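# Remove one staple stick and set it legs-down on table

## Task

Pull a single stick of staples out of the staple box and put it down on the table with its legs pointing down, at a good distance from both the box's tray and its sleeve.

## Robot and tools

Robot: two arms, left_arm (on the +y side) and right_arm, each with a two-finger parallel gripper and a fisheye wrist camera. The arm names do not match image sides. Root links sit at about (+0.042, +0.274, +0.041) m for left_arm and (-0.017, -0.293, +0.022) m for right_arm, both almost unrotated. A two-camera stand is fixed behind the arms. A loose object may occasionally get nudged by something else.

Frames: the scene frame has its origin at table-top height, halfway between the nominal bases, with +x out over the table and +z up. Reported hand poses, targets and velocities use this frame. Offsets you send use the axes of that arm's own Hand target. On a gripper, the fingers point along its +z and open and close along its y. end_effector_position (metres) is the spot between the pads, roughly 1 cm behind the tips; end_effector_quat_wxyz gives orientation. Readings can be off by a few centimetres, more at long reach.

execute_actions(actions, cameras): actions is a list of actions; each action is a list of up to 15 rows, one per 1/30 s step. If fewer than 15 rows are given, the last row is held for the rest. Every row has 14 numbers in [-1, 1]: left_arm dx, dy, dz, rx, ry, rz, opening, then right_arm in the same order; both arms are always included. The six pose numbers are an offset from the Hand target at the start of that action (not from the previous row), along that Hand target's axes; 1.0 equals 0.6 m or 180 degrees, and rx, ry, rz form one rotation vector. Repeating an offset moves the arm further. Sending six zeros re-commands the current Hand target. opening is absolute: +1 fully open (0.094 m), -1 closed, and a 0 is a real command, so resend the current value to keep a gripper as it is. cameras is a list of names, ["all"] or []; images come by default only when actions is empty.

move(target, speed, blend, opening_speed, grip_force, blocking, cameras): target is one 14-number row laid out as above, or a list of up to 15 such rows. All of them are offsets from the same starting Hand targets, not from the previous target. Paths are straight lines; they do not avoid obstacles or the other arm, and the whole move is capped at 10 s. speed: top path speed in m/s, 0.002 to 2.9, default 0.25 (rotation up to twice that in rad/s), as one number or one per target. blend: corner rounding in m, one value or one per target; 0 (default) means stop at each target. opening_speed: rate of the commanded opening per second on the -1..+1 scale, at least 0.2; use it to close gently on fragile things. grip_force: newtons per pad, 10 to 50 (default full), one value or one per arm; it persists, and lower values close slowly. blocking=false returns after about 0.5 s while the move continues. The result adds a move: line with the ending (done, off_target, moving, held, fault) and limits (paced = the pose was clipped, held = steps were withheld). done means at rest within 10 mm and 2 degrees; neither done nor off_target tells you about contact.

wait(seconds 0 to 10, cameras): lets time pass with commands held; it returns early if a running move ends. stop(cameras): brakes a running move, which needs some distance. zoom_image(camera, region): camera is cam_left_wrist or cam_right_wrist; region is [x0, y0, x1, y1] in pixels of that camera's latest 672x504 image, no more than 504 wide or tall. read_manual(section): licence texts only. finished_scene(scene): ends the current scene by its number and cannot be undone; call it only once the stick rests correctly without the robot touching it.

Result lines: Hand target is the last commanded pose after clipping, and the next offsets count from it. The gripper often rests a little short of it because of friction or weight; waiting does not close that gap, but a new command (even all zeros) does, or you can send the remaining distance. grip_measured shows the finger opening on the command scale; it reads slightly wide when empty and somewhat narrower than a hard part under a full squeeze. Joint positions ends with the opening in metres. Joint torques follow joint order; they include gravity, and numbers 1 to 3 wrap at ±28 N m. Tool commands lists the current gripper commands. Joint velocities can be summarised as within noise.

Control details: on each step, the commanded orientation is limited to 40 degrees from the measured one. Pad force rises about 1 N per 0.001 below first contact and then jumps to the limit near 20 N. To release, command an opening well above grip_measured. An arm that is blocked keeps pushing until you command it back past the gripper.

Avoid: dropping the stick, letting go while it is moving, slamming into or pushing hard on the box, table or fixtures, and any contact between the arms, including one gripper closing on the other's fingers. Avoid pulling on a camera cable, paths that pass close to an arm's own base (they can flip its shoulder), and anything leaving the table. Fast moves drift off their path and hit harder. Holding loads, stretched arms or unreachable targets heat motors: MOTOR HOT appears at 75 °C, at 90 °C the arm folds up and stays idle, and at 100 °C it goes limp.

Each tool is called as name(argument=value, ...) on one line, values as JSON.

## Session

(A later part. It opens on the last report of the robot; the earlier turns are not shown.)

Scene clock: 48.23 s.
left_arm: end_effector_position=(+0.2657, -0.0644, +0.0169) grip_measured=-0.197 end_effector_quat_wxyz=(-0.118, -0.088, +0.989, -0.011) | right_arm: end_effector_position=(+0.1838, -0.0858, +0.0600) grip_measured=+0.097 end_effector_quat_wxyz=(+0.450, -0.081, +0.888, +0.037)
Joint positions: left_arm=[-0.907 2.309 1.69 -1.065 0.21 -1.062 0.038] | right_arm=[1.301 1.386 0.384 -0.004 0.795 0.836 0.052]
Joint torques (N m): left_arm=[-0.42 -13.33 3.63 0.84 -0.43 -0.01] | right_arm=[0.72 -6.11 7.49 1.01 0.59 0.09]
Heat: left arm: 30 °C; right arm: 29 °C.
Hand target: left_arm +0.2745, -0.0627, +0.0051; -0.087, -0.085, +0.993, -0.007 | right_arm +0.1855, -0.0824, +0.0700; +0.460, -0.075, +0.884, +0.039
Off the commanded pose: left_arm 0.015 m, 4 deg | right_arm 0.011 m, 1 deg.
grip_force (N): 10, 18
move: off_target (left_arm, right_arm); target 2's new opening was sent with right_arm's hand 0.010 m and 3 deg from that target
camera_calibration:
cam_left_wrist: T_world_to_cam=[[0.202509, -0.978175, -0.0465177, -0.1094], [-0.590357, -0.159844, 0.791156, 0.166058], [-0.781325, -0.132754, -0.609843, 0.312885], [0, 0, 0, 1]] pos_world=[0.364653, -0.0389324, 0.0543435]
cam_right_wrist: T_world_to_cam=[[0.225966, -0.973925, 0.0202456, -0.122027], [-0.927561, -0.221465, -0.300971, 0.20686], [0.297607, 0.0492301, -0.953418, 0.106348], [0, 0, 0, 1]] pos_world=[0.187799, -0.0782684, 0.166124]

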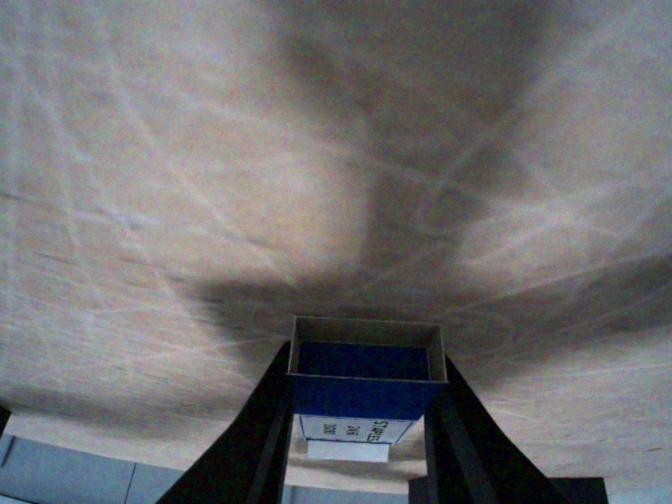

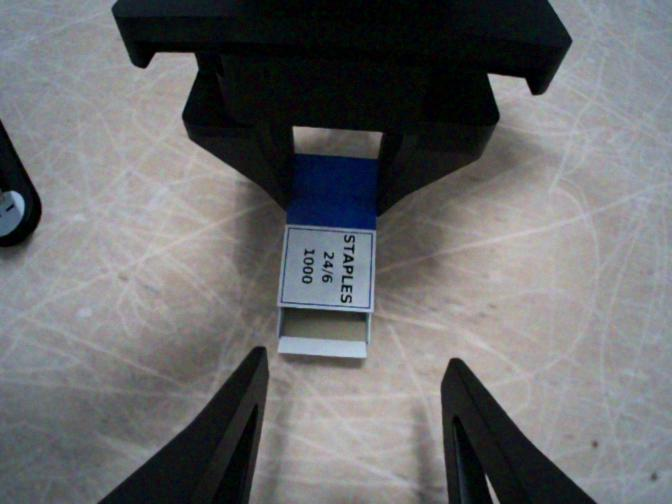

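move(target=[[0,0,0,0,0,0,-0.23,0.0373,0.0172,0.0338,0,0,0,-1],[0,0,0,0,0,0,-0.23,0.0675,0.0172,0.0428,0,0,0,-1]], cameras=["cam_right_wrist"], speed=0.05)

zoom_image(camera="cam_right_wrist", region=[260, 250, 460, 420])

Scene clock: 54.23 s.
left_arm: end_effector_position=(+0.2657, -0.0644, +0.0169) grip_measured=-0.197 end_effector_quat_wxyz=(-0.118, -0.088, +0.989, -0.011) | right_arm: end_effector_position=(+0.1821, -0.0674, +0.0254) grip_measured=-0.991 end_effector_quat_wxyz=(+0.454, -0.074, +0.886, +0.050)
Joint positions: left_arm=[-0.907 2.309 1.69 -1.065 0.21 -1.062 0.038] | right_arm=[1.334 1.628 0.372 0.249 0.81 0.879 0]
Joint torques (N m): left_arm=[-0.43 -13.33 3.64 0.84 -0.43 -0.01] | right_arm=[0.69 -4.53 3.67 1.25 0.6 0.07]
Heat: left arm: 31 °C; right arm: 28 °C.
Hand target: left_arm +0.2745, -0.0627, +0.0051; -0.087, -0.085, +0.993, -0.007 | right_arm +0.1816, -0.0727, +0.0220; +0.460, -0.075, +0.884, +0.039
Off the commanded pose: left_arm 0.015 m, 4 deg | right_arm 0.006 m, 1 deg.
grip_force (N): 10, 18
move: off_target (left_arm)
camera_calibration:
cam_right_wrist: T_world_to_cam=[[0.226034, -0.974091, -0.00744638, -0.102339], [-0.925764, -0.212429, -0.312785, 0.199547], [0.303099, 0.0775935, -0.949795, 0.073761], [0, 0, 0, 1]] pos_world=[0.185509, -0.0630213, 0.131711]
Images, in order (width x height): cam_right_wrist 672x504.

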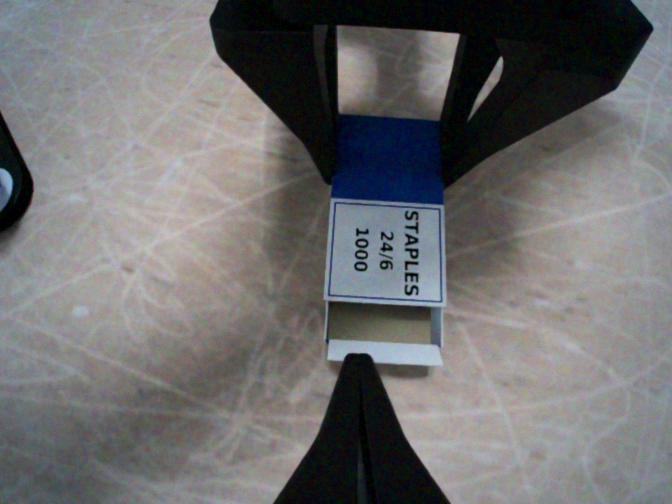

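Scaled by 2.520 from the camera's 672x504 image, which has a finer 960x720 frame.

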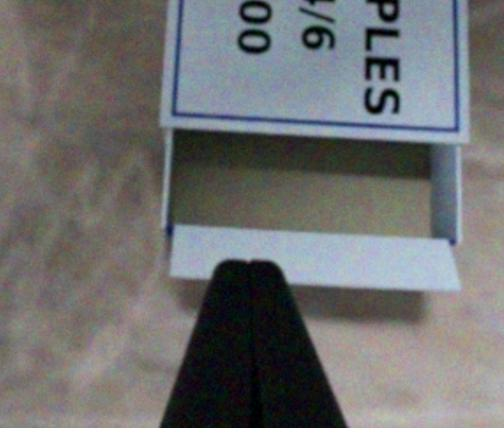

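move(target=[0,0,0,0,0,0,-0.23,0.022,0.004,0.0145,0,0,0,-1], cameras=["cam_right_wrist"], speed=0.03)

zoom_image(camera="cam_right_wrist", region=[260, 250, 460, 420])

Scene clock: 55.47 s.
left_arm: end_effector_position=(+0.2663, -0.0644, +0.0168) grip_measured=-0.197 end_effector_quat_wxyz=(-0.117, -0.087, +0.989, -0.011) | right_arm: end_effector_position=(+0.1822, -0.0643, +0.0111) grip_measured=-0.992 end_effector_quat_wxyz=(+0.457, -0.072, +0.885, +0.050)
Joint positions: left_arm=[-0.907 2.309 1.69 -1.064 0.207 -1.061 0.038] | right_arm=[1.342 1.725 0.368 0.348 0.821 0.888 0]
Joint torques (N m): left_arm=[-0.4 -13.33 3.6 0.83 -0.41 -0.03] | right_arm=[0.66 -4.81 2.97 1.3 0.54 0.07]
Heat: left arm: 31 °C; right arm: 28 °C.
Hand target: left_arm +0.2744, -0.0627, +0.0051; -0.087, -0.085, +0.993, -0.007 | right_arm +0.1808, -0.0703, +0.0063; +0.460, -0.075, +0.884, +0.039
Off the commanded pose: left_arm 0.014 m, 3 deg | right_arm 0.008 m, 1 deg.
grip_force (N): 10, 18
move: off_target (left_arm)
camera_calibration:
cam_right_wrist: T_world_to_cam=[[0.222573, -0.974882, -0.00811107, -0.098911], [-0.924593, -0.208438, -0.318875, 0.19586], [0.309175, 0.0784724, -0.947762, 0.0588313], [0, 0, 0, 1]] pos_world=[0.184917, -0.0602184, 0.117411]
Images, in order (width x height): cam_right_wrist 672x504.

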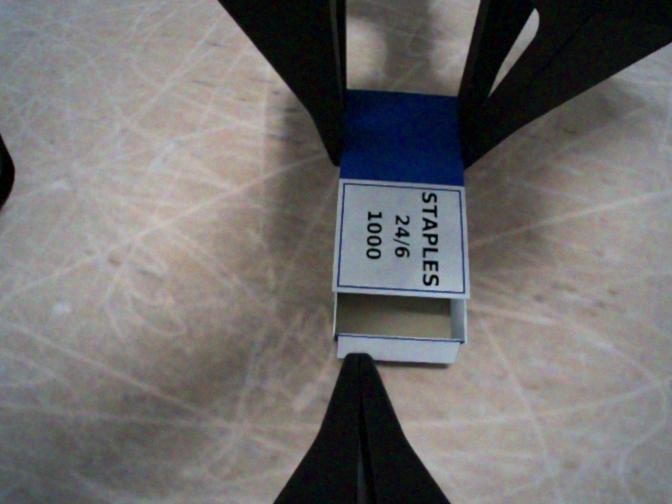

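Scaled by 2.520 from the camera's 672x504 image, which has a finer 960x720 frame.

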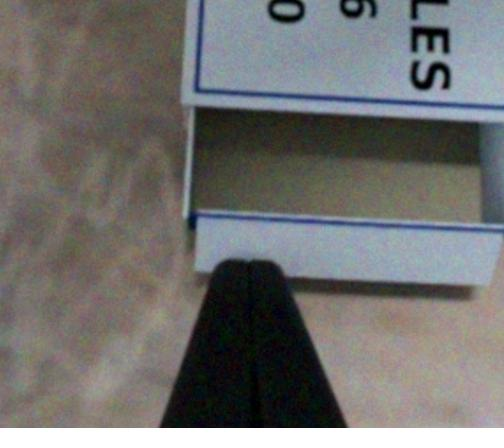

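move(target=[[0,0,0,0,0,0,-0.23,0.0055,0,0.0035,0,0,0,-1],[0,0,0,0,0,0,-0.23,0.0151,0,-0.0102,0,0,0,-1]], cameras=["cam_right_wrist"], speed=0.03)

zoom_image(camera="cam_right_wrist", region=[280, 250, 480, 420])

Scene clock: 57.27 s.
left_arm: end_effector_position=(+0.2663, -0.0644, +0.0168) grip_measured=-0.197 end_effector_quat_wxyz=(-0.117, -0.087, +0.989, -0.011) | right_arm: end_effector_position=(+0.1744, -0.0595, +0.0106) grip_measured=-0.992 end_effector_quat_wxyz=(+0.464, -0.062, +0.881, +0.066)
Joint positions: left_arm=[-0.907 2.309 1.69 -1.064 0.207 -1.061 0.038] | right_arm=[1.386 1.744 0.36 0.374 0.848 0.945 0]
Joint torques (N m): left_arm=[-0.43 -13.34 3.6 0.83 -0.41 -0.02] | right_arm=[0.72 -5.52 2.78 0.8 0.5 0.05]
Heat: left arm: 31 °C; right arm: 28 °C.
Hand target: left_arm +0.2744, -0.0627, +0.0051; -0.087, -0.085, +0.993, -0.007 | right_arm +0.1707, -0.0721, +0.0024; +0.460, -0.075, +0.884, +0.039
Off the commanded pose: left_arm 0.014 m, 3 deg | right_arm 0.015 m, 3 deg.
grip_force (N): 10, 18
move: off_target (left_arm, right_arm)
camera_calibration:
cam_right_wrist: T_world_to_cam=[[0.220266, -0.974443, -0.0440891, -0.0916809], [-0.92074, -0.192778, -0.339228, 0.189996], [0.322059, 0.115315, -0.939671, 0.0602202], [0, 0, 0, 1]] pos_world=[0.175737, -0.059655, 0.116997]
Images, in order (width x height): cam_right_wrist 672x504.

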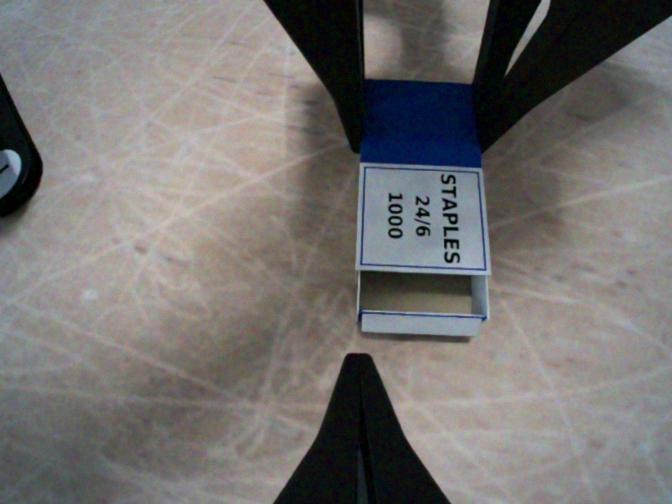

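Scaled by 2.520 from the camera's 672x504 image, which has a finer 960x720 frame.

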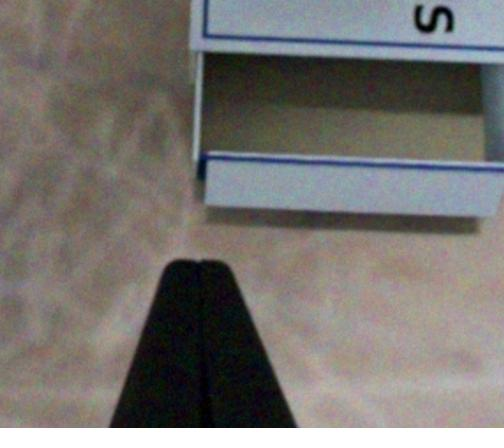

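move(target=[[0,0,0,0,0,0,0.0,-0.02,0,-0.04,0,0,0,-1],[-0.0155,0,-0.0027,0,0,0,0.0,-0.05,0.02,-0.06,0,0,0,0.1]], cameras=["all"], speed=0.06, opening_speed=0.6)

Scene clock: 62.30 s.
left_arm: end_effector_position=(+0.2690, -0.0628, +0.0151) grip_measured=-0.002 end_effector_quat_wxyz=(-0.111, -0.080, +0.991, -0.010) | right_arm: end_effector_position=(+0.1551, -0.0658, +0.0373) grip_measured=+0.097 end_effector_quat_wxyz=(+0.448, -0.080, +0.890, +0.036)
Joint positions: left_arm=[-0.904 2.309 1.685 -1.055 0.196 -1.045 0.047] | right_arm=[1.463 1.564 0.438 -0.045 0.868 1.055 0.052]
Joint torques (N m): left_arm=[0.88 -12.05 5.86 0.62 -0.33 0] | right_arm=[0.72 -7.43 6.41 0.74 0.68 0.07]
Heat: left arm: 32 °C; right arm: 28 °C.
Hand target: left_arm +0.2836, -0.0611, +0.0051; -0.087, -0.085, +0.993, -0.007 | right_arm +0.1566, -0.0623, +0.0476; +0.460, -0.075, +0.884, +0.039
Off the commanded pose: left_arm 0.018 m, 3 deg | right_arm 0.011 m, 2 deg.
grip_force (N): 10, 18
move: off_target (left_arm, right_arm); target 2's new opening was sent with right_arm's hand 0.011 m and 2 deg from that target
camera_calibration:
cam_left_wrist: T_world_to_cam=[[0.187967, -0.98116, -0.0446399, -0.104831], [-0.604356, -0.151368, 0.782203, 0.174139], [-0.774224, -0.12005, -0.621422, 0.313561], [0, 0, 0, 1]] pos_world=[0.367713, -0.0388544, 0.0539617]
cam_right_wrist: T_world_to_cam=[[0.224166, -0.974343, 0.0201388, -0.095339], [-0.929396, -0.219951, -0.296386, 0.178008], [0.293211, 0.0477228, -0.954856, 0.0928356], [0, 0, 0, 1]] pos_world=[0.159591, -0.0581702, 0.143324]

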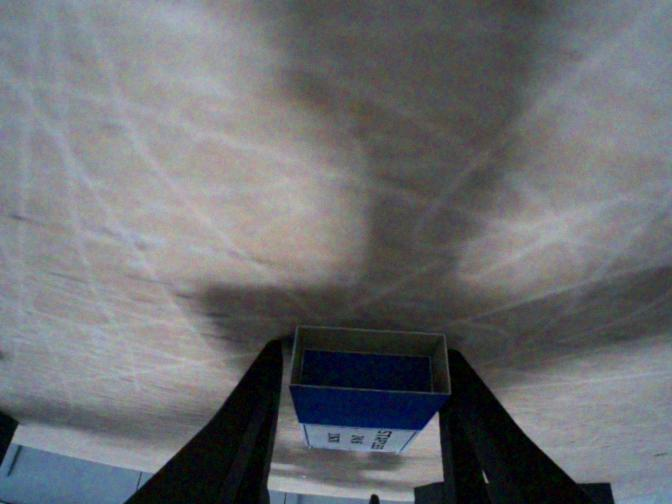

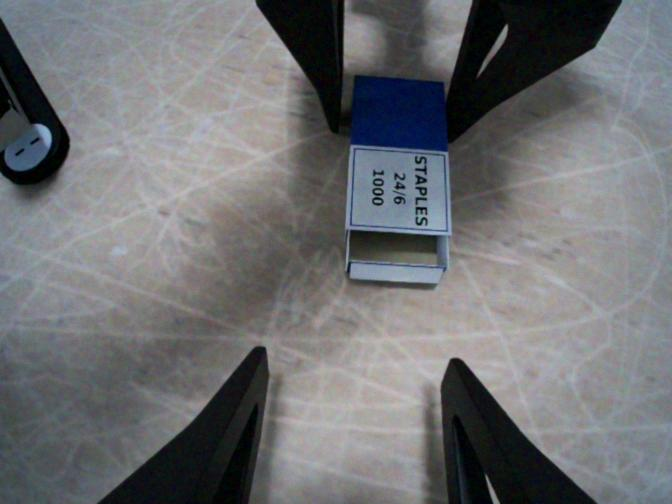

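move(target=[[-0.0135,-0.003,-0.002,0,0,0,0.0,0,0,0,0,0,0,0.1],[-0.0135,-0.003,-0.002,0,0,0,-0.27,0,0,0,0,0,0,0.1]], cameras=["all"], speed=0.06, opening_speed=0.6, grip_force=[18,18])

zoom_image(camera="cam_right_wrist", region=[300, 130, 500, 300])

zoom_image(camera="cam_left_wrist", region=[260, 300, 480, 470])

Scene clock: 64.37 s.
left_arm: end_effector_position=(+0.2823, -0.0624, +0.0156) grip_measured=-0.203 end_effector_quat_wxyz=(-0.099, -0.083, +0.991, -0.016) | right_arm: end_effector_position=(+0.1551, -0.0658, +0.0373) grip_measured=+0.097 end_effector_quat_wxyz=(+0.448, -0.080, +0.890, +0.036)
Joint positions: left_arm=[-0.884 2.317 1.705 -1.048 0.181 -1.034 0.037] | right_arm=[1.463 1.564 0.438 -0.045 0.868 1.055 0.052]
Joint torques (N m): left_arm=[0.5 -11.02 7.21 0.41 -0.22 0.04] | right_arm=[0.73 -7.45 6.41 0.74 0.68 0.07]
Heat: left arm: 32 °C; right arm: 29 °C.
Hand target: left_arm +0.2921, -0.0615, +0.0049; -0.087, -0.085, +0.993, -0.007 | right_arm +0.1566, -0.0623, +0.0476; +0.460, -0.075, +0.884, +0.039
Off the commanded pose: left_arm 0.014 m, 2 deg | right_arm 0.011 m, 2 deg.
grip_force (N): 18, 18
move: off_target (left_arm, right_arm); target 2's new opening was sent with left_arm's hand 0.016 m and 2 deg from that target
camera_calibration:
cam_left_wrist: T_world_to_cam=[[0.196268, -0.98003, -0.0319506, -0.109438], [-0.622181, -0.149655, 0.768436, 0.187308], [-0.757871, -0.13094, -0.639129, 0.319217], [0, 0, 0, 1]] pos_world=[0.379945, -0.0374229, 0.05659]
cam_right_wrist: T_world_to_cam=[[0.224166, -0.974343, 0.0201388, -0.095339], [-0.929396, -0.219951, -0.296386, 0.178008], [0.293211, 0.0477228, -0.954856, 0.0928356], [0, 0, 0, 1]] pos_world=[0.159591, -0.0581702, 0.143324]

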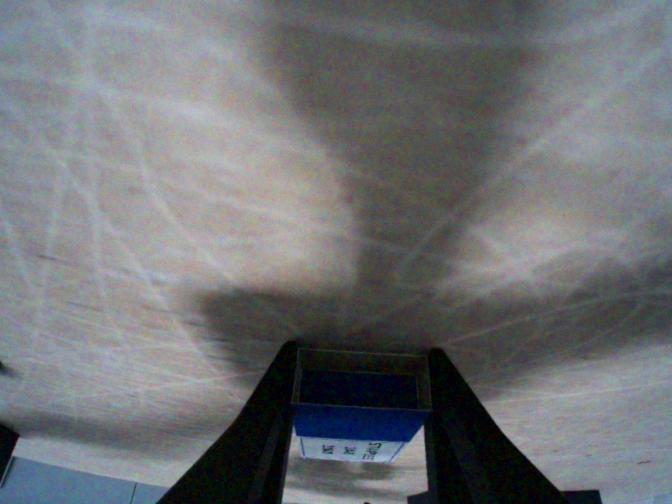

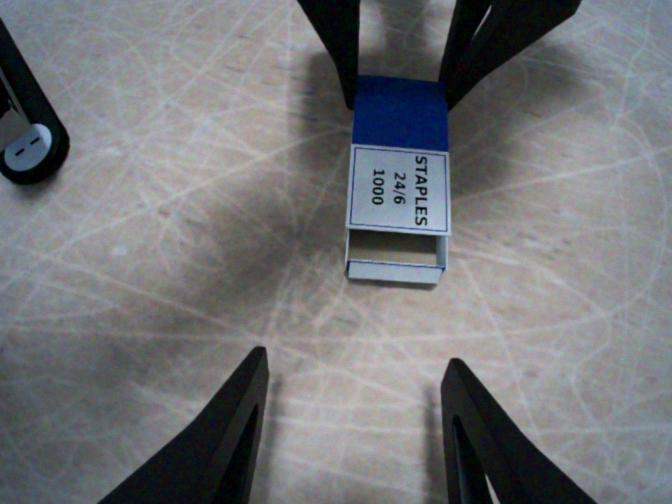

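Scaled by 2.520 from the camera's 672x504 image, which has a finer 960x720 frame.

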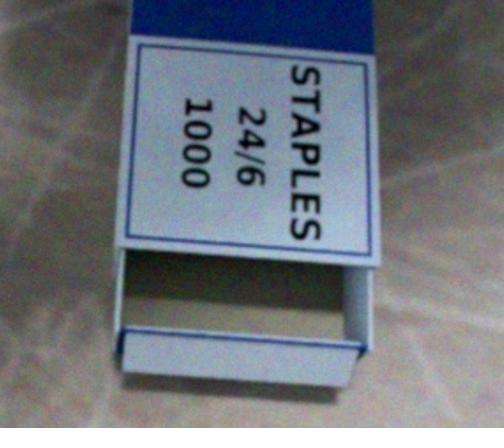

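Scaled by 2.291 from the camera's 672x504 image, which has a finer 960x720 frame.

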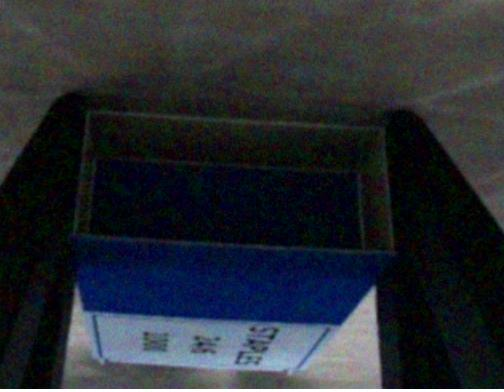

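move(target=[0,0,0,0,0,0,-0.27,0.0127,-0.0253,0.0452,-0.0159,0,-0.0112,0.1], cameras=["cam_right_wrist"], speed=0.06)

Scene clock: 66.13 s.
left_arm: end_effector_position=(+0.2823, -0.0624, +0.0156) grip_measured=-0.203 end_effector_quat_wxyz=(-0.099, -0.083, +0.991, -0.016) | right_arm: end_effector_position=(+0.1758, -0.0672, +0.0320) grip_measured=+0.097 end_effector_quat_wxyz=(+0.458, -0.099, +0.881, +0.067)
Joint positions: left_arm=[-0.884 2.317 1.705 -1.048 0.181 -1.034 0.037] | right_arm=[1.349 1.564 0.322 0.292 0.793 0.817 0.052]
Joint torques (N m): left_arm=[0.5 -11.02 7.2 0.4 -0.23 0.03] | right_arm=[-0.57 -3.74 3.69 1.33 0.44 -0.06]
Heat: left arm: 31 °C; right arm: 29 °C.
Hand target: left_arm +0.2921, -0.0615, +0.0049; -0.087, -0.085, +0.993, -0.007 | right_arm +0.1767, -0.0744, +0.0258; +0.458, -0.102, +0.881, +0.053
Off the commanded pose: left_arm 0.015 m, 2 deg | right_arm 0.009 m, 2 deg.
grip_force (N): 18, 18
move: off_target (left_arm)
camera_calibration:
cam_right_wrist: T_world_to_cam=[[0.283886, -0.958759, -0.0137647, -0.109599], [-0.907578, -0.264045, -0.32647, 0.189601], [0.309372, 0.105173, -0.945107, 0.0825495], [0, 0, 0, 1]] pos_world=[0.177653, -0.0636979, 0.138409]
Images, in order (width x height): cam_right_wrist 672x504.

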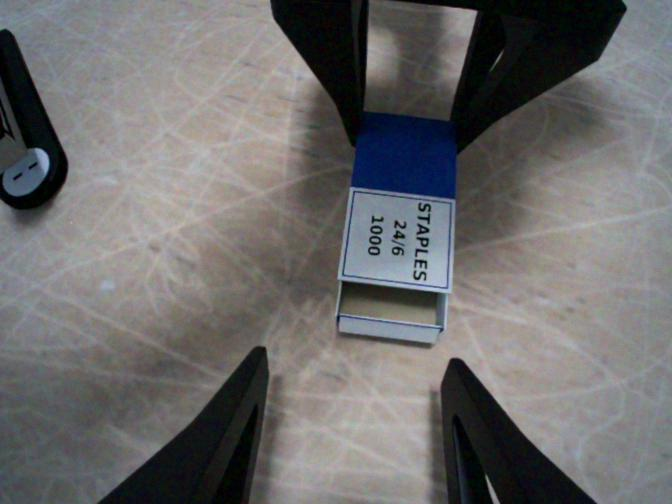

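move(target=[0,0,0,0,0,0,-0.27,0.006,-0.019,0.0385,0.0091,0,0.0064,0.1], cameras=["cam_right_wrist"], speed=0.05)

zoom_image(camera="cam_right_wrist", region=[240, 270, 480, 430])

Scene clock: 67.73 s.
left_arm: end_effector_position=(+0.2823, -0.0624, +0.0156) grip_measured=-0.203 end_effector_quat_wxyz=(-0.099, -0.083, +0.991, -0.016) | right_arm: end_effector_position=(+0.1953, -0.0746, +0.0148) grip_measured=+0.097 end_effector_quat_wxyz=(+0.460, -0.084, +0.882, +0.058)
Joint positions: left_arm=[-0.884 2.317 1.705 -1.048 0.181 -1.034 0.037] | right_arm=[1.257 1.688 0.304 0.477 0.76 0.752 0.052]
Joint torques (N m): left_arm=[0.51 -11 7.2 0.4 -0.22 0.04] | right_arm=[-0.58 -4.53 3.06 1.39 0.41 -0.07]
Heat: left arm: 31 °C; right arm: 29 °C.
Hand target: left_arm +0.2921, -0.0615, +0.0049; -0.087, -0.085, +0.993, -0.007 | right_arm +0.1956, -0.0815, +0.0095; +0.459, -0.087, +0.883, +0.045
Off the commanded pose: left_arm 0.015 m, 2 deg | right_arm 0.009 m, 1 deg.
grip_force (N): 18, 18
move: off_target (left_arm)
camera_calibration:
cam_right_wrist: T_world_to_cam=[[0.250275, -0.968124, -0.00987949, -0.11672], [-0.915992, -0.233468, -0.326269, 0.203653], [0.313563, 0.0907065, -0.945225, 0.0590522], [0, 0, 0, 1]] pos_world=[0.19724, -0.0708091, 0.12111]
Images, in order (width x height): cam_right_wrist 672x504.

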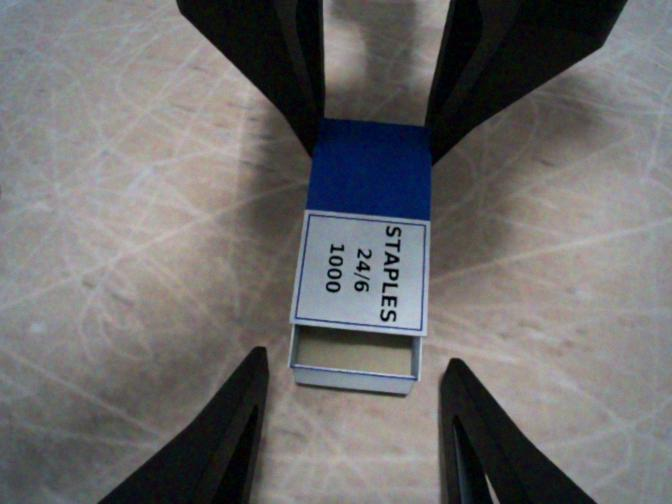

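Scaled by 2.100 from the camera's 672x504 image, which has a finer 960x720 frame.

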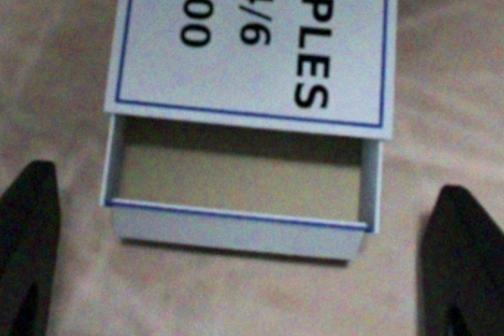

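move(target=[[0,0,0,0,0,0,-0.27,0,0,0,0,0,0,-0.33],[-0.033,0,-0.0058,0,0,0,-0.27,0.0143,0,-0.0204,0,0,0,-0.33]], cameras=["cam_right_wrist"], speed=0.05, opening_speed=0.5, grip_force=[18,22])

Scene clock: 70.40 s.
left_arm: end_effector_position=(+0.2799, -0.0629, +0.0160) grip_measured=-0.203 end_effector_quat_wxyz=(-0.129, -0.075, +0.989, -0.012) | right_arm: end_effector_position=(+0.1903, -0.0729, +0.0187) grip_measured=-0.239 end_effector_quat_wxyz=(+0.472, -0.072, +0.876, +0.064)
Joint positions: left_arm=[-0.872 2.358 1.768 -1.116 0.222 -1 0.037] | right_arm=[1.298 1.688 0.299 0.48 0.807 0.802 0.036]
Joint torques (N m): left_arm=[2.63 -11.56 7.92 0.6 -0.61 0.05] | right_arm=[1.69 -6.63 2.15 0.83 0.34 0.16]
Heat: left arm: 30 °C; right arm: 28 °C.
Hand target: left_arm +0.3119, -0.0581, +0.0048; -0.087, -0.085, +0.993, -0.007 | right_arm +0.1811, -0.0844, +0.0096; +0.459, -0.086, +0.883, +0.045
Off the commanded pose: left_arm 0.034 m, 5 deg | right_arm 0.017 m, 3 deg.
grip_force (N): 18, 22
move: off_target (left_arm, right_arm)
camera_calibration:
cam_right_wrist: T_world_to_cam=[[0.235336, -0.971478, -0.0291153, -0.110791], [-0.910927, -0.210025, -0.355109, 0.202019], [0.338866, 0.110092, -0.934371, 0.0605658], [0, 0, 0, 1]] pos_world=[0.189574, -0.0718699, 0.125104]
Images, in order (width x height): cam_right_wrist 672x504.

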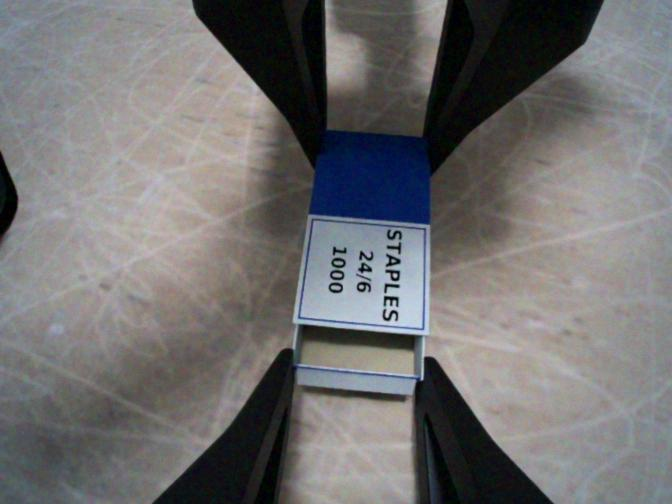

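move(target=[-0.0246,0,-0.0043,0,0,0,-0.27,0.0095,0,-0.01,0,0,0,-0.33], cameras=["cam_right_wrist"], speed=0.04)

Scene clock: 71.47 s.
left_arm: end_effector_position=(+0.2770, -0.0601, +0.0167) grip_measured=-0.203 end_effector_quat_wxyz=(-0.156, -0.074, +0.985, -0.003) | right_arm: end_effector_position=(+0.1865, -0.0702, +0.0222) grip_measured=-0.239 end_effector_quat_wxyz=(+0.481, -0.061, +0.872, +0.073)
Joint positions: left_arm=[-0.86 2.392 1.818 -1.183 0.253 -0.976 0.037] | right_arm=[1.329 1.688 0.299 0.48 0.84 0.843 0.036]
Joint torques (N m): left_arm=[3.86 -12.26 8.59 0.81 -0.9 0.08] | right_arm=[2.21 -7.15 1.51 0.58 0.22 0.21]
Heat: left arm: 31 °C; right arm: 28 °C.
Hand target: left_arm +0.3266, -0.0556, +0.0048; -0.087, -0.085, +0.993, -0.007 | right_arm +0.1731, -0.0860, +0.0084; +0.459, -0.086, +0.883, +0.045
Off the commanded pose: left_arm 0.051 m, 8 deg | right_arm 0.025 m, 5 deg.
grip_force (N): 18, 22
move: off_target (left_arm, right_arm)
camera_calibration:
cam_right_wrist: T_world_to_cam=[[0.22513, -0.973013, -0.0506107, -0.104881], [-0.90676, -0.190228, -0.376297, 0.201459], [0.356514, 0.130608, -0.925116, 0.0628005], [0, 0, 0, 1]] pos_world=[0.183898, -0.07193, 0.128598]
Images, in order (width x height): cam_right_wrist 672x504.

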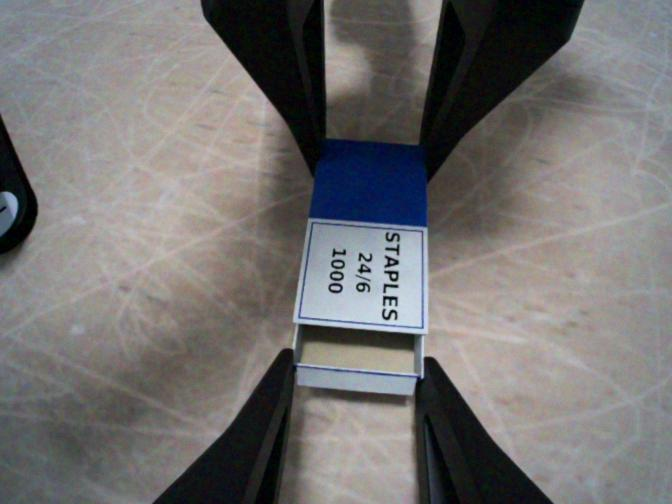

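move(target=[[-0.0082,0,-0.0015,0,0,0,-0.27,0.004,0.02,-0.005,0,0,0,-0.33],[-0.0082,0,-0.0015,0,0,0,-0.27,0.004,-0.02,-0.005,0,0,0,-0.33],[-0.0082,0,-0.0015,0,0,0,-0.27,0.004,0.01,-0.005,0,0,0,-0.33]], cameras=["cam_right_wrist"], speed=0.06, grip_force=[25,25])

zoom_image(camera="cam_right_wrist", region=[260, 270, 460, 430])

Scene clock: 73.97 s.
left_arm: end_effector_position=(+0.2707, -0.0584, +0.0181) grip_measured=-0.211 end_effector_quat_wxyz=(-0.179, -0.076, +0.981, +0.002) | right_arm: end_effector_position=(+0.1800, -0.0693, +0.0265) grip_measured=-0.244 end_effector_quat_wxyz=(+0.482, -0.056, +0.871, +0.080)
Joint positions: left_arm=[-0.856 2.408 1.84 -1.228 0.281 -0.97 0.037] | right_arm=[1.362 1.655 0.298 0.433 0.858 0.887 0.036]
Joint torques (N m): left_arm=[4.37 -12.94 8.76 0.97 -1.14 0.06] | right_arm=[2.47 -4.07 3.25 0.55 0.25 0.24]
Heat: left arm: 31 °C; right arm: 28 °C.
Hand target: left_arm +0.3316, -0.0546, +0.0047; -0.087, -0.085, +0.992, -0.007 | right_arm +0.1681, -0.0809, +0.0081; +0.459, -0.086, +0.883, +0.045
Off the commanded pose: left_arm 0.062 m, 11 deg | right_arm 0.025 m, 6 deg.
grip_force (N): 25, 25
move: off_target (left_arm, right_arm)
camera_calibration:
cam_right_wrist: T_world_to_cam=[[0.223783, -0.97229, -0.0676269, -0.101549], [-0.906624, -0.182199, -0.380574, 0.197946], [0.357707, 0.146478, -0.922274, 0.0698567], [0, 0, 0, 1]] pos_world=[0.177199, -0.0729018, 0.132893]
Images, in order (width x height): cam_right_wrist 672x504.

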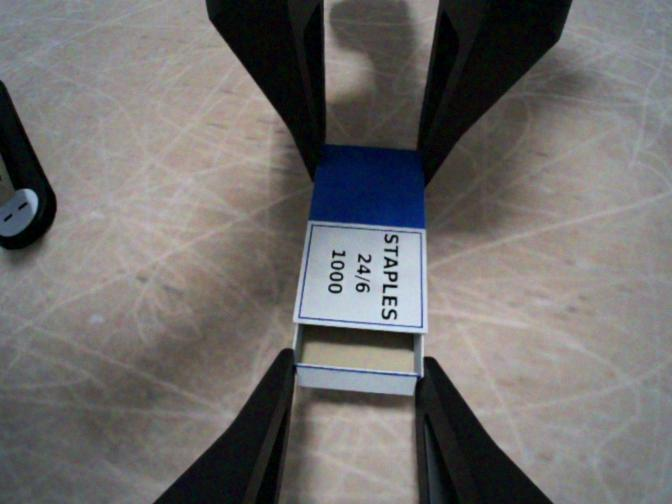

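Scaled by 2.520 from the camera's 672x504 image, which has a finer 960x720 frame.

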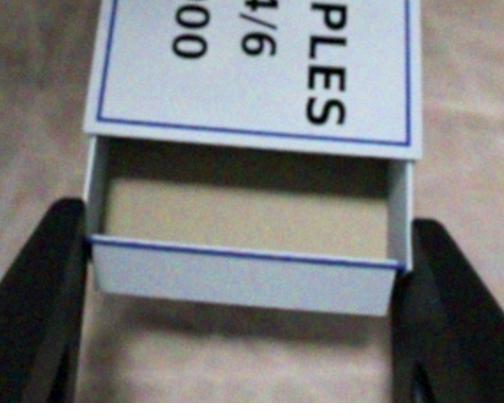

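move(target=[-0.03,0,-0.0052,0,0,0,-0.29,0.02,-0.008,-0.0204,0,0,0,-0.35], cameras=["cam_right_wrist"], speed=0.04)

Scene clock: 75.30 s.
left_arm: end_effector_position=(+0.2644, -0.0567, +0.0234) grip_measured=-0.211 end_effector_quat_wxyz=(-0.211, -0.074, +0.975, +0.013) | right_arm: end_effector_position=(+0.1717, -0.0678, +0.0308) grip_measured=-0.244 end_effector_quat_wxyz=(+0.495, -0.040, +0.863, +0.090)
Joint positions: left_arm=[-0.85 2.445 1.905 -1.319 0.317 -0.945 0.037] | right_arm=[1.42 1.655 0.298 0.41 0.918 0.97 0.036]
Joint torques (N m): left_arm=[6.42 -13.46 9.81 1.2 -1.5 0.08] | right_arm=[3.32 -5.61 1.16 0.16 0 0.3]
Heat: left arm: 31 °C; right arm: 28 °C.
Hand target: left_arm +0.3497, -0.0516, +0.0047; -0.087, -0.085, +0.993, -0.007 | right_arm +0.1524, -0.0889, +0.0053; +0.459, -0.086, +0.883, +0.045
Off the commanded pose: left_arm 0.087 m, 15 deg | right_arm 0.038 m, 9 deg.
grip_force (N): 25, 25
move: off_target (left_arm, right_arm)
camera_calibration:
cam_right_wrist: T_world_to_cam=[[0.206896, -0.973507, -0.0973539, -0.094192], [-0.899555, -0.150159, -0.410187, 0.194183], [0.384702, 0.172441, -0.90679, 0.0731226], [0, 0, 0, 1]] pos_world=[0.166036, -0.0751476, 0.136788]
Images, in order (width x height): cam_right_wrist 672x504.

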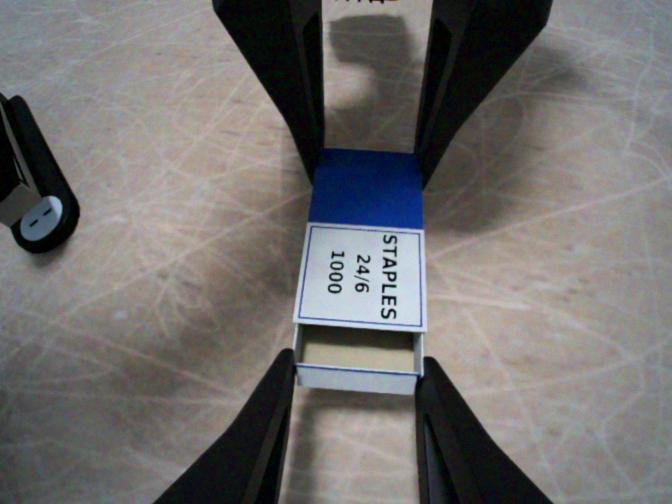

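move(target=[0.033,0,0.0058,0.017,-0.07,0,-0.29,-0.0095,0.0,0.0136,0.01,0.03,-0.037,-0.35], cameras=["all"], speed=0.06)

Scene clock: 78.53 s.
left_arm: end_effector_position=(+0.2653, -0.0597, +0.0149) grip_measured=-0.211 end_effector_quat_wxyz=(-0.117, -0.080, +0.990, -0.016) | right_arm: end_effector_position=(+0.1733, -0.0720, +0.0173) grip_measured=-0.245 end_effector_quat_wxyz=(+0.450, -0.091, +0.887, +0.042)
Joint positions: left_arm=[-0.899 2.291 1.649 -1.037 0.211 -1.04 0.037] | right_arm=[1.365 1.643 0.349 0.251 0.818 0.886 0.035]
Joint torques (N m): left_arm=[2.65 -15.05 4.92 1.68 -1.81 -0.03] | right_arm=[0.95 -7.32 3.52 0.15 0.08 -0.31]
Heat: left arm: 32 °C; right arm: 28 °C.
Hand target: left_arm +0.3299, -0.0550, +0.0047; +0.024, -0.088, +0.996, -0.024 | right_arm +0.1622, -0.0870, +0.0053; +0.420, -0.132, +0.898, +0.000
Off the commanded pose: left_arm 0.065 m, 16 deg | right_arm 0.022 m, 8 deg.
grip_force (N): 25, 25
move: off_target (left_arm, right_arm)
camera_calibration:
cam_left_wrist: T_world_to_cam=[[0.188571, -0.981443, -0.0347886, -0.101585], [-0.595625, -0.142462, 0.790529, 0.170717], [-0.780815, -0.12835, -0.611436, 0.312115], [0, 0, 0, 1]] pos_world=[0.364543, -0.0353196, 0.0523475]
cam_right_wrist: T_world_to_cam=[[0.247889, -0.968555, 0.0212591, -0.10875], [-0.921953, -0.242589, -0.301917, 0.18487], [0.29758, 0.055242, -0.953097, 0.0685101], [0, 0, 0, 1]] pos_world=[0.177012, -0.0642672, 0.123424]

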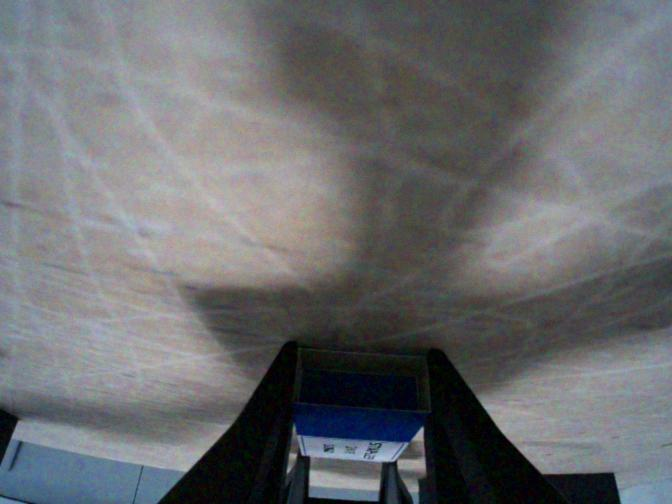

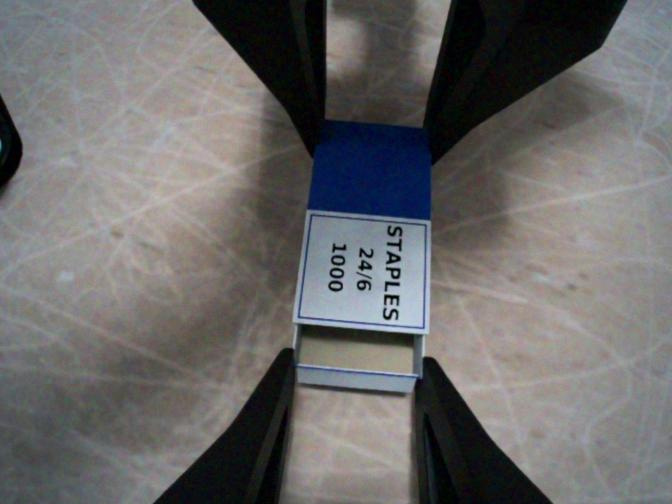

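move(target=[-0.025,0,0.001,0,0,0,-0.29,0.0107,0.0013,-0.0127,0,0,0,-0.35], cameras=["cam_right_wrist"], speed=0.04)

Scene clock: 79.77 s.
left_arm: end_effector_position=(+0.2635, -0.0611, +0.0157) grip_measured=-0.211 end_effector_quat_wxyz=(-0.122, -0.076, +0.989, -0.020) | right_arm: end_effector_position=(+0.1703, -0.0731, +0.0194) grip_measured=-0.246 end_effector_quat_wxyz=(+0.455, -0.088, +0.885, +0.041)
Joint positions: left_arm=[-0.899 2.29 1.649 -1.038 0.224 -1.031 0.037] | right_arm=[1.385 1.634 0.349 0.227 0.838 0.913 0.035]
Joint torques (N m): left_arm=[4.88 -13.89 7.02 1.58 -1.94 0.11] | right_arm=[3.33 -7.35 3.21 0.07 0.09 -0.01]
Heat: left arm: 32 °C; right arm: 28 °C.
Hand target: left_arm +0.3447, -0.0524, +0.0049; +0.024, -0.088, +0.996, -0.025 | right_arm +0.1523, -0.0886, +0.0053; +0.420, -0.132, +0.898, +0.000
Off the commanded pose: left_arm 0.082 m, 17 deg | right_arm 0.028 m, 8 deg.
grip_force (N): 25, 25
move: off_target (left_arm, right_arm)
camera_calibration:
cam_right_wrist: T_world_to_cam=[[0.241565, -0.970144, 0.0215873, -0.108235], [-0.920793, -0.236184, -0.310415, 0.182866], [0.306246, 0.0551079, -0.950356, 0.0698933], [0, 0, 0, 1]] pos_world=[0.173123, -0.065665, 0.125524]
Images, in order (width x height): cam_right_wrist 672x504.

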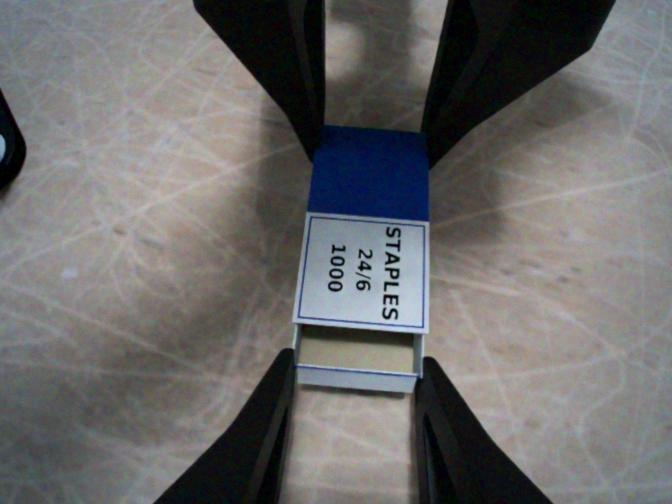

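move(target=[-0.0333,0,0.0015,0,0,0,-0.29,0.0107,0.0013,-0.0127,0,0,0,-0.35], cameras=["cam_right_wrist"], speed=0.04)

Scene clock: 81.23 s.
left_arm: end_effector_position=(+0.2589, -0.0568, +0.0213) grip_measured=-0.211 end_effector_quat_wxyz=(-0.143, -0.073, +0.987, -0.017) | right_arm: end_effector_position=(+0.1649, -0.0694, +0.0260) grip_measured=-0.246 end_effector_quat_wxyz=(+0.465, -0.080, +0.880, +0.047)
Joint positions: left_arm=[-0.889 2.29 1.664 -1.086 0.252 -1.009 0.037] | right_arm=[1.426 1.621 0.36 0.187 0.875 0.966 0.035]
Joint torques (N m): left_arm=[7.02 -12.49 9.72 1.67 -2.17 0.18] | right_arm=[3.77 -7.06 2.37 -0.2 -0.11 0.13]
Heat: left arm: 32 °C; right arm: 28 °C.
Hand target: left_arm +0.3643, -0.0488, +0.0049; +0.024, -0.088, +0.996, -0.024 | right_arm +0.1424, -0.0902, +0.0052; +0.420, -0.132, +0.898, +0.000
Off the commanded pose: left_arm 0.107 m, 19 deg | right_arm 0.037 m, 10 deg.
grip_force (N): 25, 25
move: off_target (left_arm, right_arm)
camera_calibration:
cam_right_wrist: T_world_to_cam=[[0.234628, -0.972066, 0.00604492, -0.101984], [-0.915621, -0.223084, -0.334473, 0.181533], [0.326479, 0.0729421, -0.942386, 0.0753228], [0, 0, 0, 1]] pos_world=[0.165553, -0.0641326, 0.132318]
Images, in order (width x height): cam_right_wrist 672x504.

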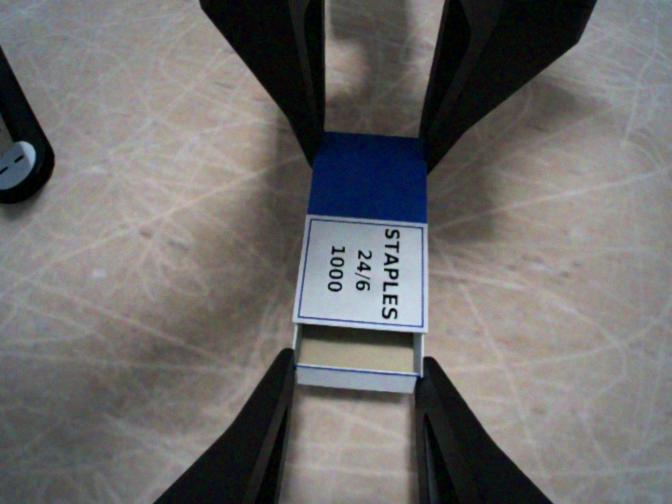

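move(target=[0.1725,0.02,-0.0085,0,0,0,-0.29,-0.029,0.0153,0.0263,0,0,0,-0.35], cameras=["all"], speed=0.08)

Scene clock: 83.63 s.
left_arm: end_effector_position=(+0.2505, -0.0546, +0.0148) grip_measured=-0.211 end_effector_quat_wxyz=(-0.008, -0.087, +0.996, -0.022) | right_arm: end_effector_position=(+0.1626, -0.0688, +0.0156) grip_measured=-0.246 end_effector_quat_wxyz=(+0.432, -0.109, +0.895, +0.034)
Joint positions: left_arm=[-1.002 2.125 1.391 -0.805 0.034 -1.168 0.037] | right_arm=[1.398 1.626 0.38 0.14 0.797 0.916 0.035]
Joint torques (N m): left_arm=[-0.35 -11.32 3.66 1.24 -0.47 -0.01] | right_arm=[-0.95 -3.54 5.6 0.66 0.32 -0.39]
Heat: left arm: 32 °C; right arm: 28 °C.
Hand target: left_arm +0.2602, -0.0551, +0.0047; +0.024, -0.088, +0.996, -0.024 | right_arm +0.1629, -0.0754, +0.0072; +0.420, -0.132, +0.898, +0.000
Off the commanded pose: left_arm 0.014 m, 4 deg | right_arm 0.011 m, 5 deg.
grip_force (N): 25, 25
move: off_target (left_arm, right_arm)
camera_calibration:
cam_left_wrist: T_world_to_cam=[[0.209943, -0.977712, 0.00189553, -0.0993118], [-0.750452, -0.1599, 0.64129, 0.202609], [-0.626694, -0.136057, -0.767296, 0.264429], [0, 0, 0, 1]] pos_world=[0.338614, -0.0287237, 0.0731525]
cam_right_wrist: T_world_to_cam=[[0.273154, -0.960917, 0.0449952, -0.106961], [-0.925888, -0.275311, -0.258718, 0.172955], [0.260995, 0.0290095, -0.964904, 0.0742855], [0, 0, 0, 1]] pos_world=[0.169966, -0.0573193, 0.121238]

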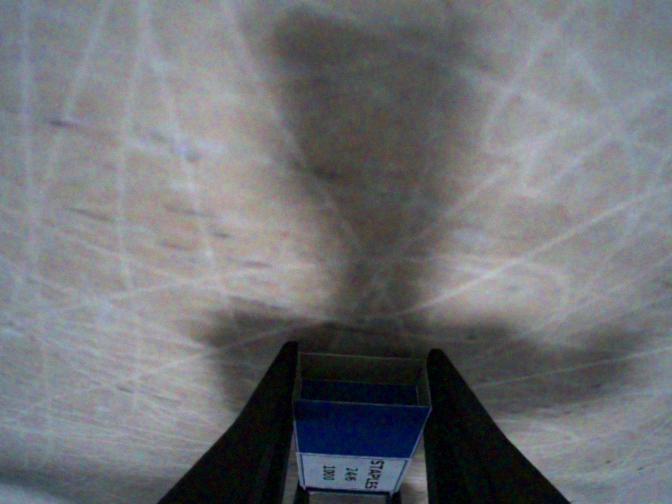

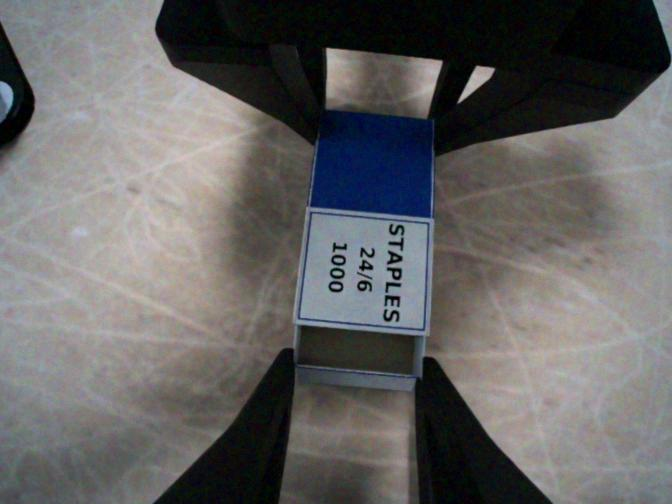

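move(target=[[-0.115,-0.0203,0.006,0,0,0,-0.29,-0.0715,-0.0277,0.088,0,0,0,-0.35],[-0.115,-0.0203,0.006,0,0,0,0.0,-0.0715,-0.0277,0.088,0,0,0,0.1]], cameras=["all"], speed=0.1, opening_speed=0.5)

Scene clock: 86.10 s.
left_arm: end_effector_position=(+0.3244, -0.0609, +0.0164) grip_measured=-0.002 end_effector_quat_wxyz=(+0.021, -0.086, +0.995, -0.042) | right_arm: end_effector_position=(+0.2324, -0.0721, +0.0129) grip_measured=+0.097 end_effector_quat_wxyz=(+0.426, -0.128, +0.895, +0.012)
Joint positions: left_arm=[-0.876 2.24 1.586 -0.824 0.015 -1.04 0.047] | right_arm=[1.091 1.717 0.429 0.375 0.636 0.54 0.052]
Joint torques (N m): left_arm=[0.61 -10.47 7.08 0.59 -0.27 0.08] | right_arm=[-0.58 -5.26 4.94 1.22 0.31 -0.07]
Heat: left arm: 32 °C; right arm: 28 °C.
Hand target: left_arm +0.3303, -0.0551, +0.0048; +0.024, -0.088, +0.996, -0.025 | right_arm +0.2329, -0.0754, +0.0073; +0.420, -0.132, +0.898, +0.000
Off the commanded pose: left_arm 0.014 m, 2 deg | right_arm 0.007 m, 2 deg.
grip_force (N): 25, 25
move: off_target (left_arm); target 2's new opening was sent with left_arm's hand 0.016 m and 3 deg from that target
camera_calibration:
cam_left_wrist: T_world_to_cam=[[0.207923, -0.976914, 0.0490537, -0.121158], [-0.78809, -0.137607, 0.599982, 0.270347], [-0.579381, -0.163409, -0.798508, 0.294599], [0, 0, 0, 1]] pos_world=[0.408935, -0.0330192, 0.0789797]
cam_right_wrist: T_world_to_cam=[[0.289175, -0.952257, 0.0978986, -0.132806], [-0.922254, -0.304544, -0.238119, 0.232708], [0.256565, -0.0214293, -0.966289, 0.0508706], [0, 0, 0, 1]] pos_world=[0.239968, -0.0545058, 0.117569]

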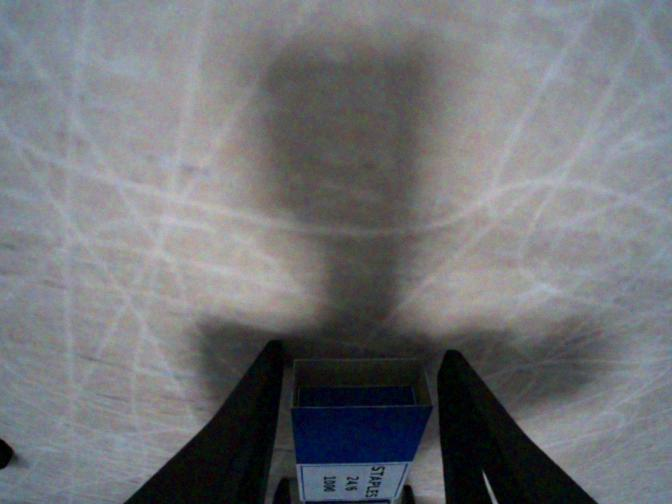

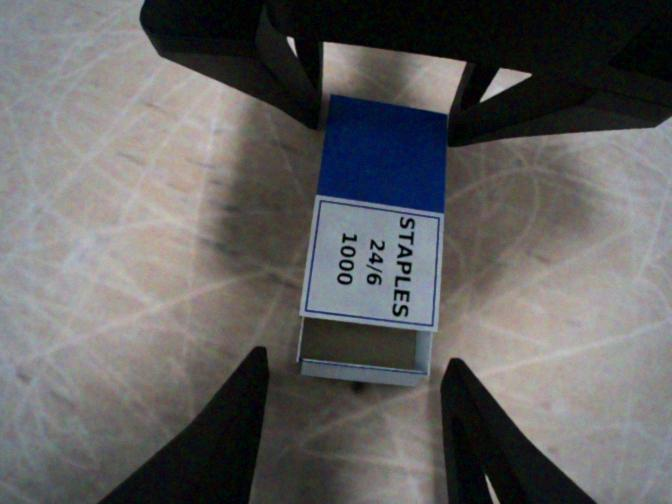

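move(target=[[0,0,0,0,0,0,0.1,-0.045,-0.011,-0.151,0,0,0,0.1],[-0.0087,-0.0104,-0.2,0,0,0,0.1,-0.107,-0.275,-0.24,0,0,0,0.1]], cameras=["all"], speed=0.2, blend=[0.02,0])

Scene clock: 89.80 s.
left_arm: end_effector_position=(+0.3220, -0.0562, +0.1067) grip_measured=+0.098 end_effector_quat_wxyz=(+0.006, -0.086, +0.996, -0.015) | right_arm: end_effector_position=(+0.2027, -0.2347, +0.1560) grip_measured=+0.097 end_effector_quat_wxyz=(+0.413, -0.134, +0.901, -0.002)
Joint positions: left_arm=[-0.876 2.192 1.882 -1.23 0.008 -1.039 0.052] | right_arm=[0.459 0.544 0.483 -0.678 0.205 0.032 0.052]
Joint torques (N m): left_arm=[0.58 -16.06 8.18 0.34 -0.21 0.06] | right_arm=[-0.73 0.05 10.07 1.38 0.05 -0.09]
Heat: left arm: 32 °C; right arm: 28 °C.
Hand target: left_arm +0.3301, -0.0550, +0.1251; +0.024, -0.088, +0.996, -0.024 | right_arm +0.2028, -0.2356, +0.1671; +0.420, -0.132, +0.898, +0.000
Off the commanded pose: left_arm 0.020 m, 2 deg | right_arm 0.011 m, 1 deg.
grip_force (N): 25, 25
move: off_target (left_arm, right_arm); blend cut to 0 m at target 1
camera_calibration:
cam_left_wrist: T_world_to_cam=[[0.208305, -0.978016, -0.00964983, -0.114406], [-0.766475, -0.169362, 0.619542, 0.204065], [-0.607556, -0.121657, -0.784904, 0.376095], [0, 0, 0, 1]] pos_world=[0.408741, -0.0315754, 0.167668]
cam_right_wrist: T_world_to_cam=[[0.289452, -0.949445, 0.121536, -0.296197], [-0.928652, -0.309323, -0.204754, 0.184923], [0.231997, -0.0535985, -0.971239, 0.191535], [0, 0, 0, 1]] pos_world=[0.213028, -0.213755, 0.259889]

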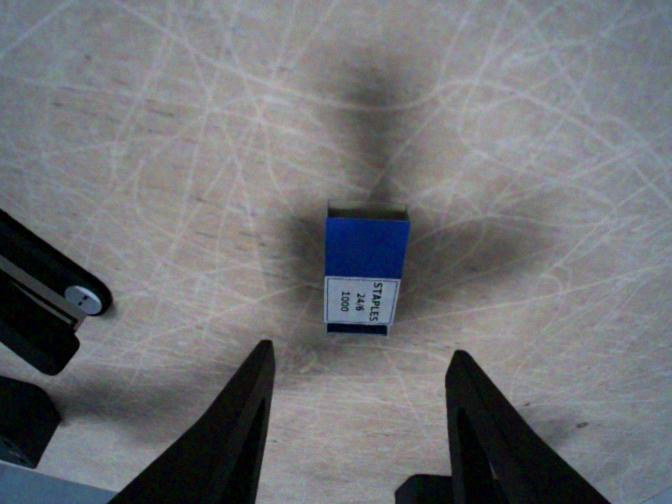

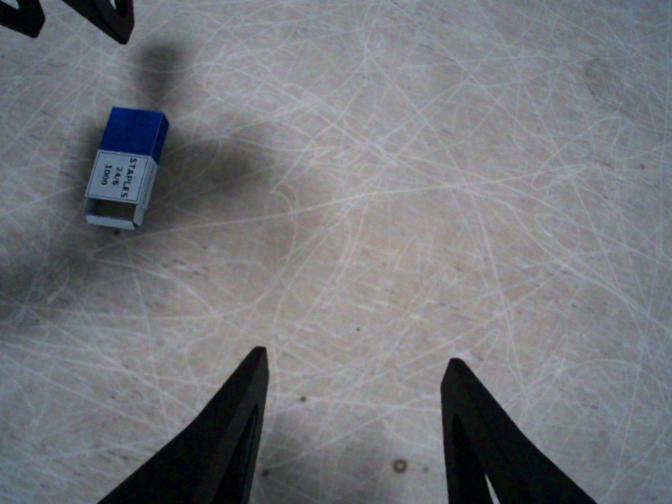

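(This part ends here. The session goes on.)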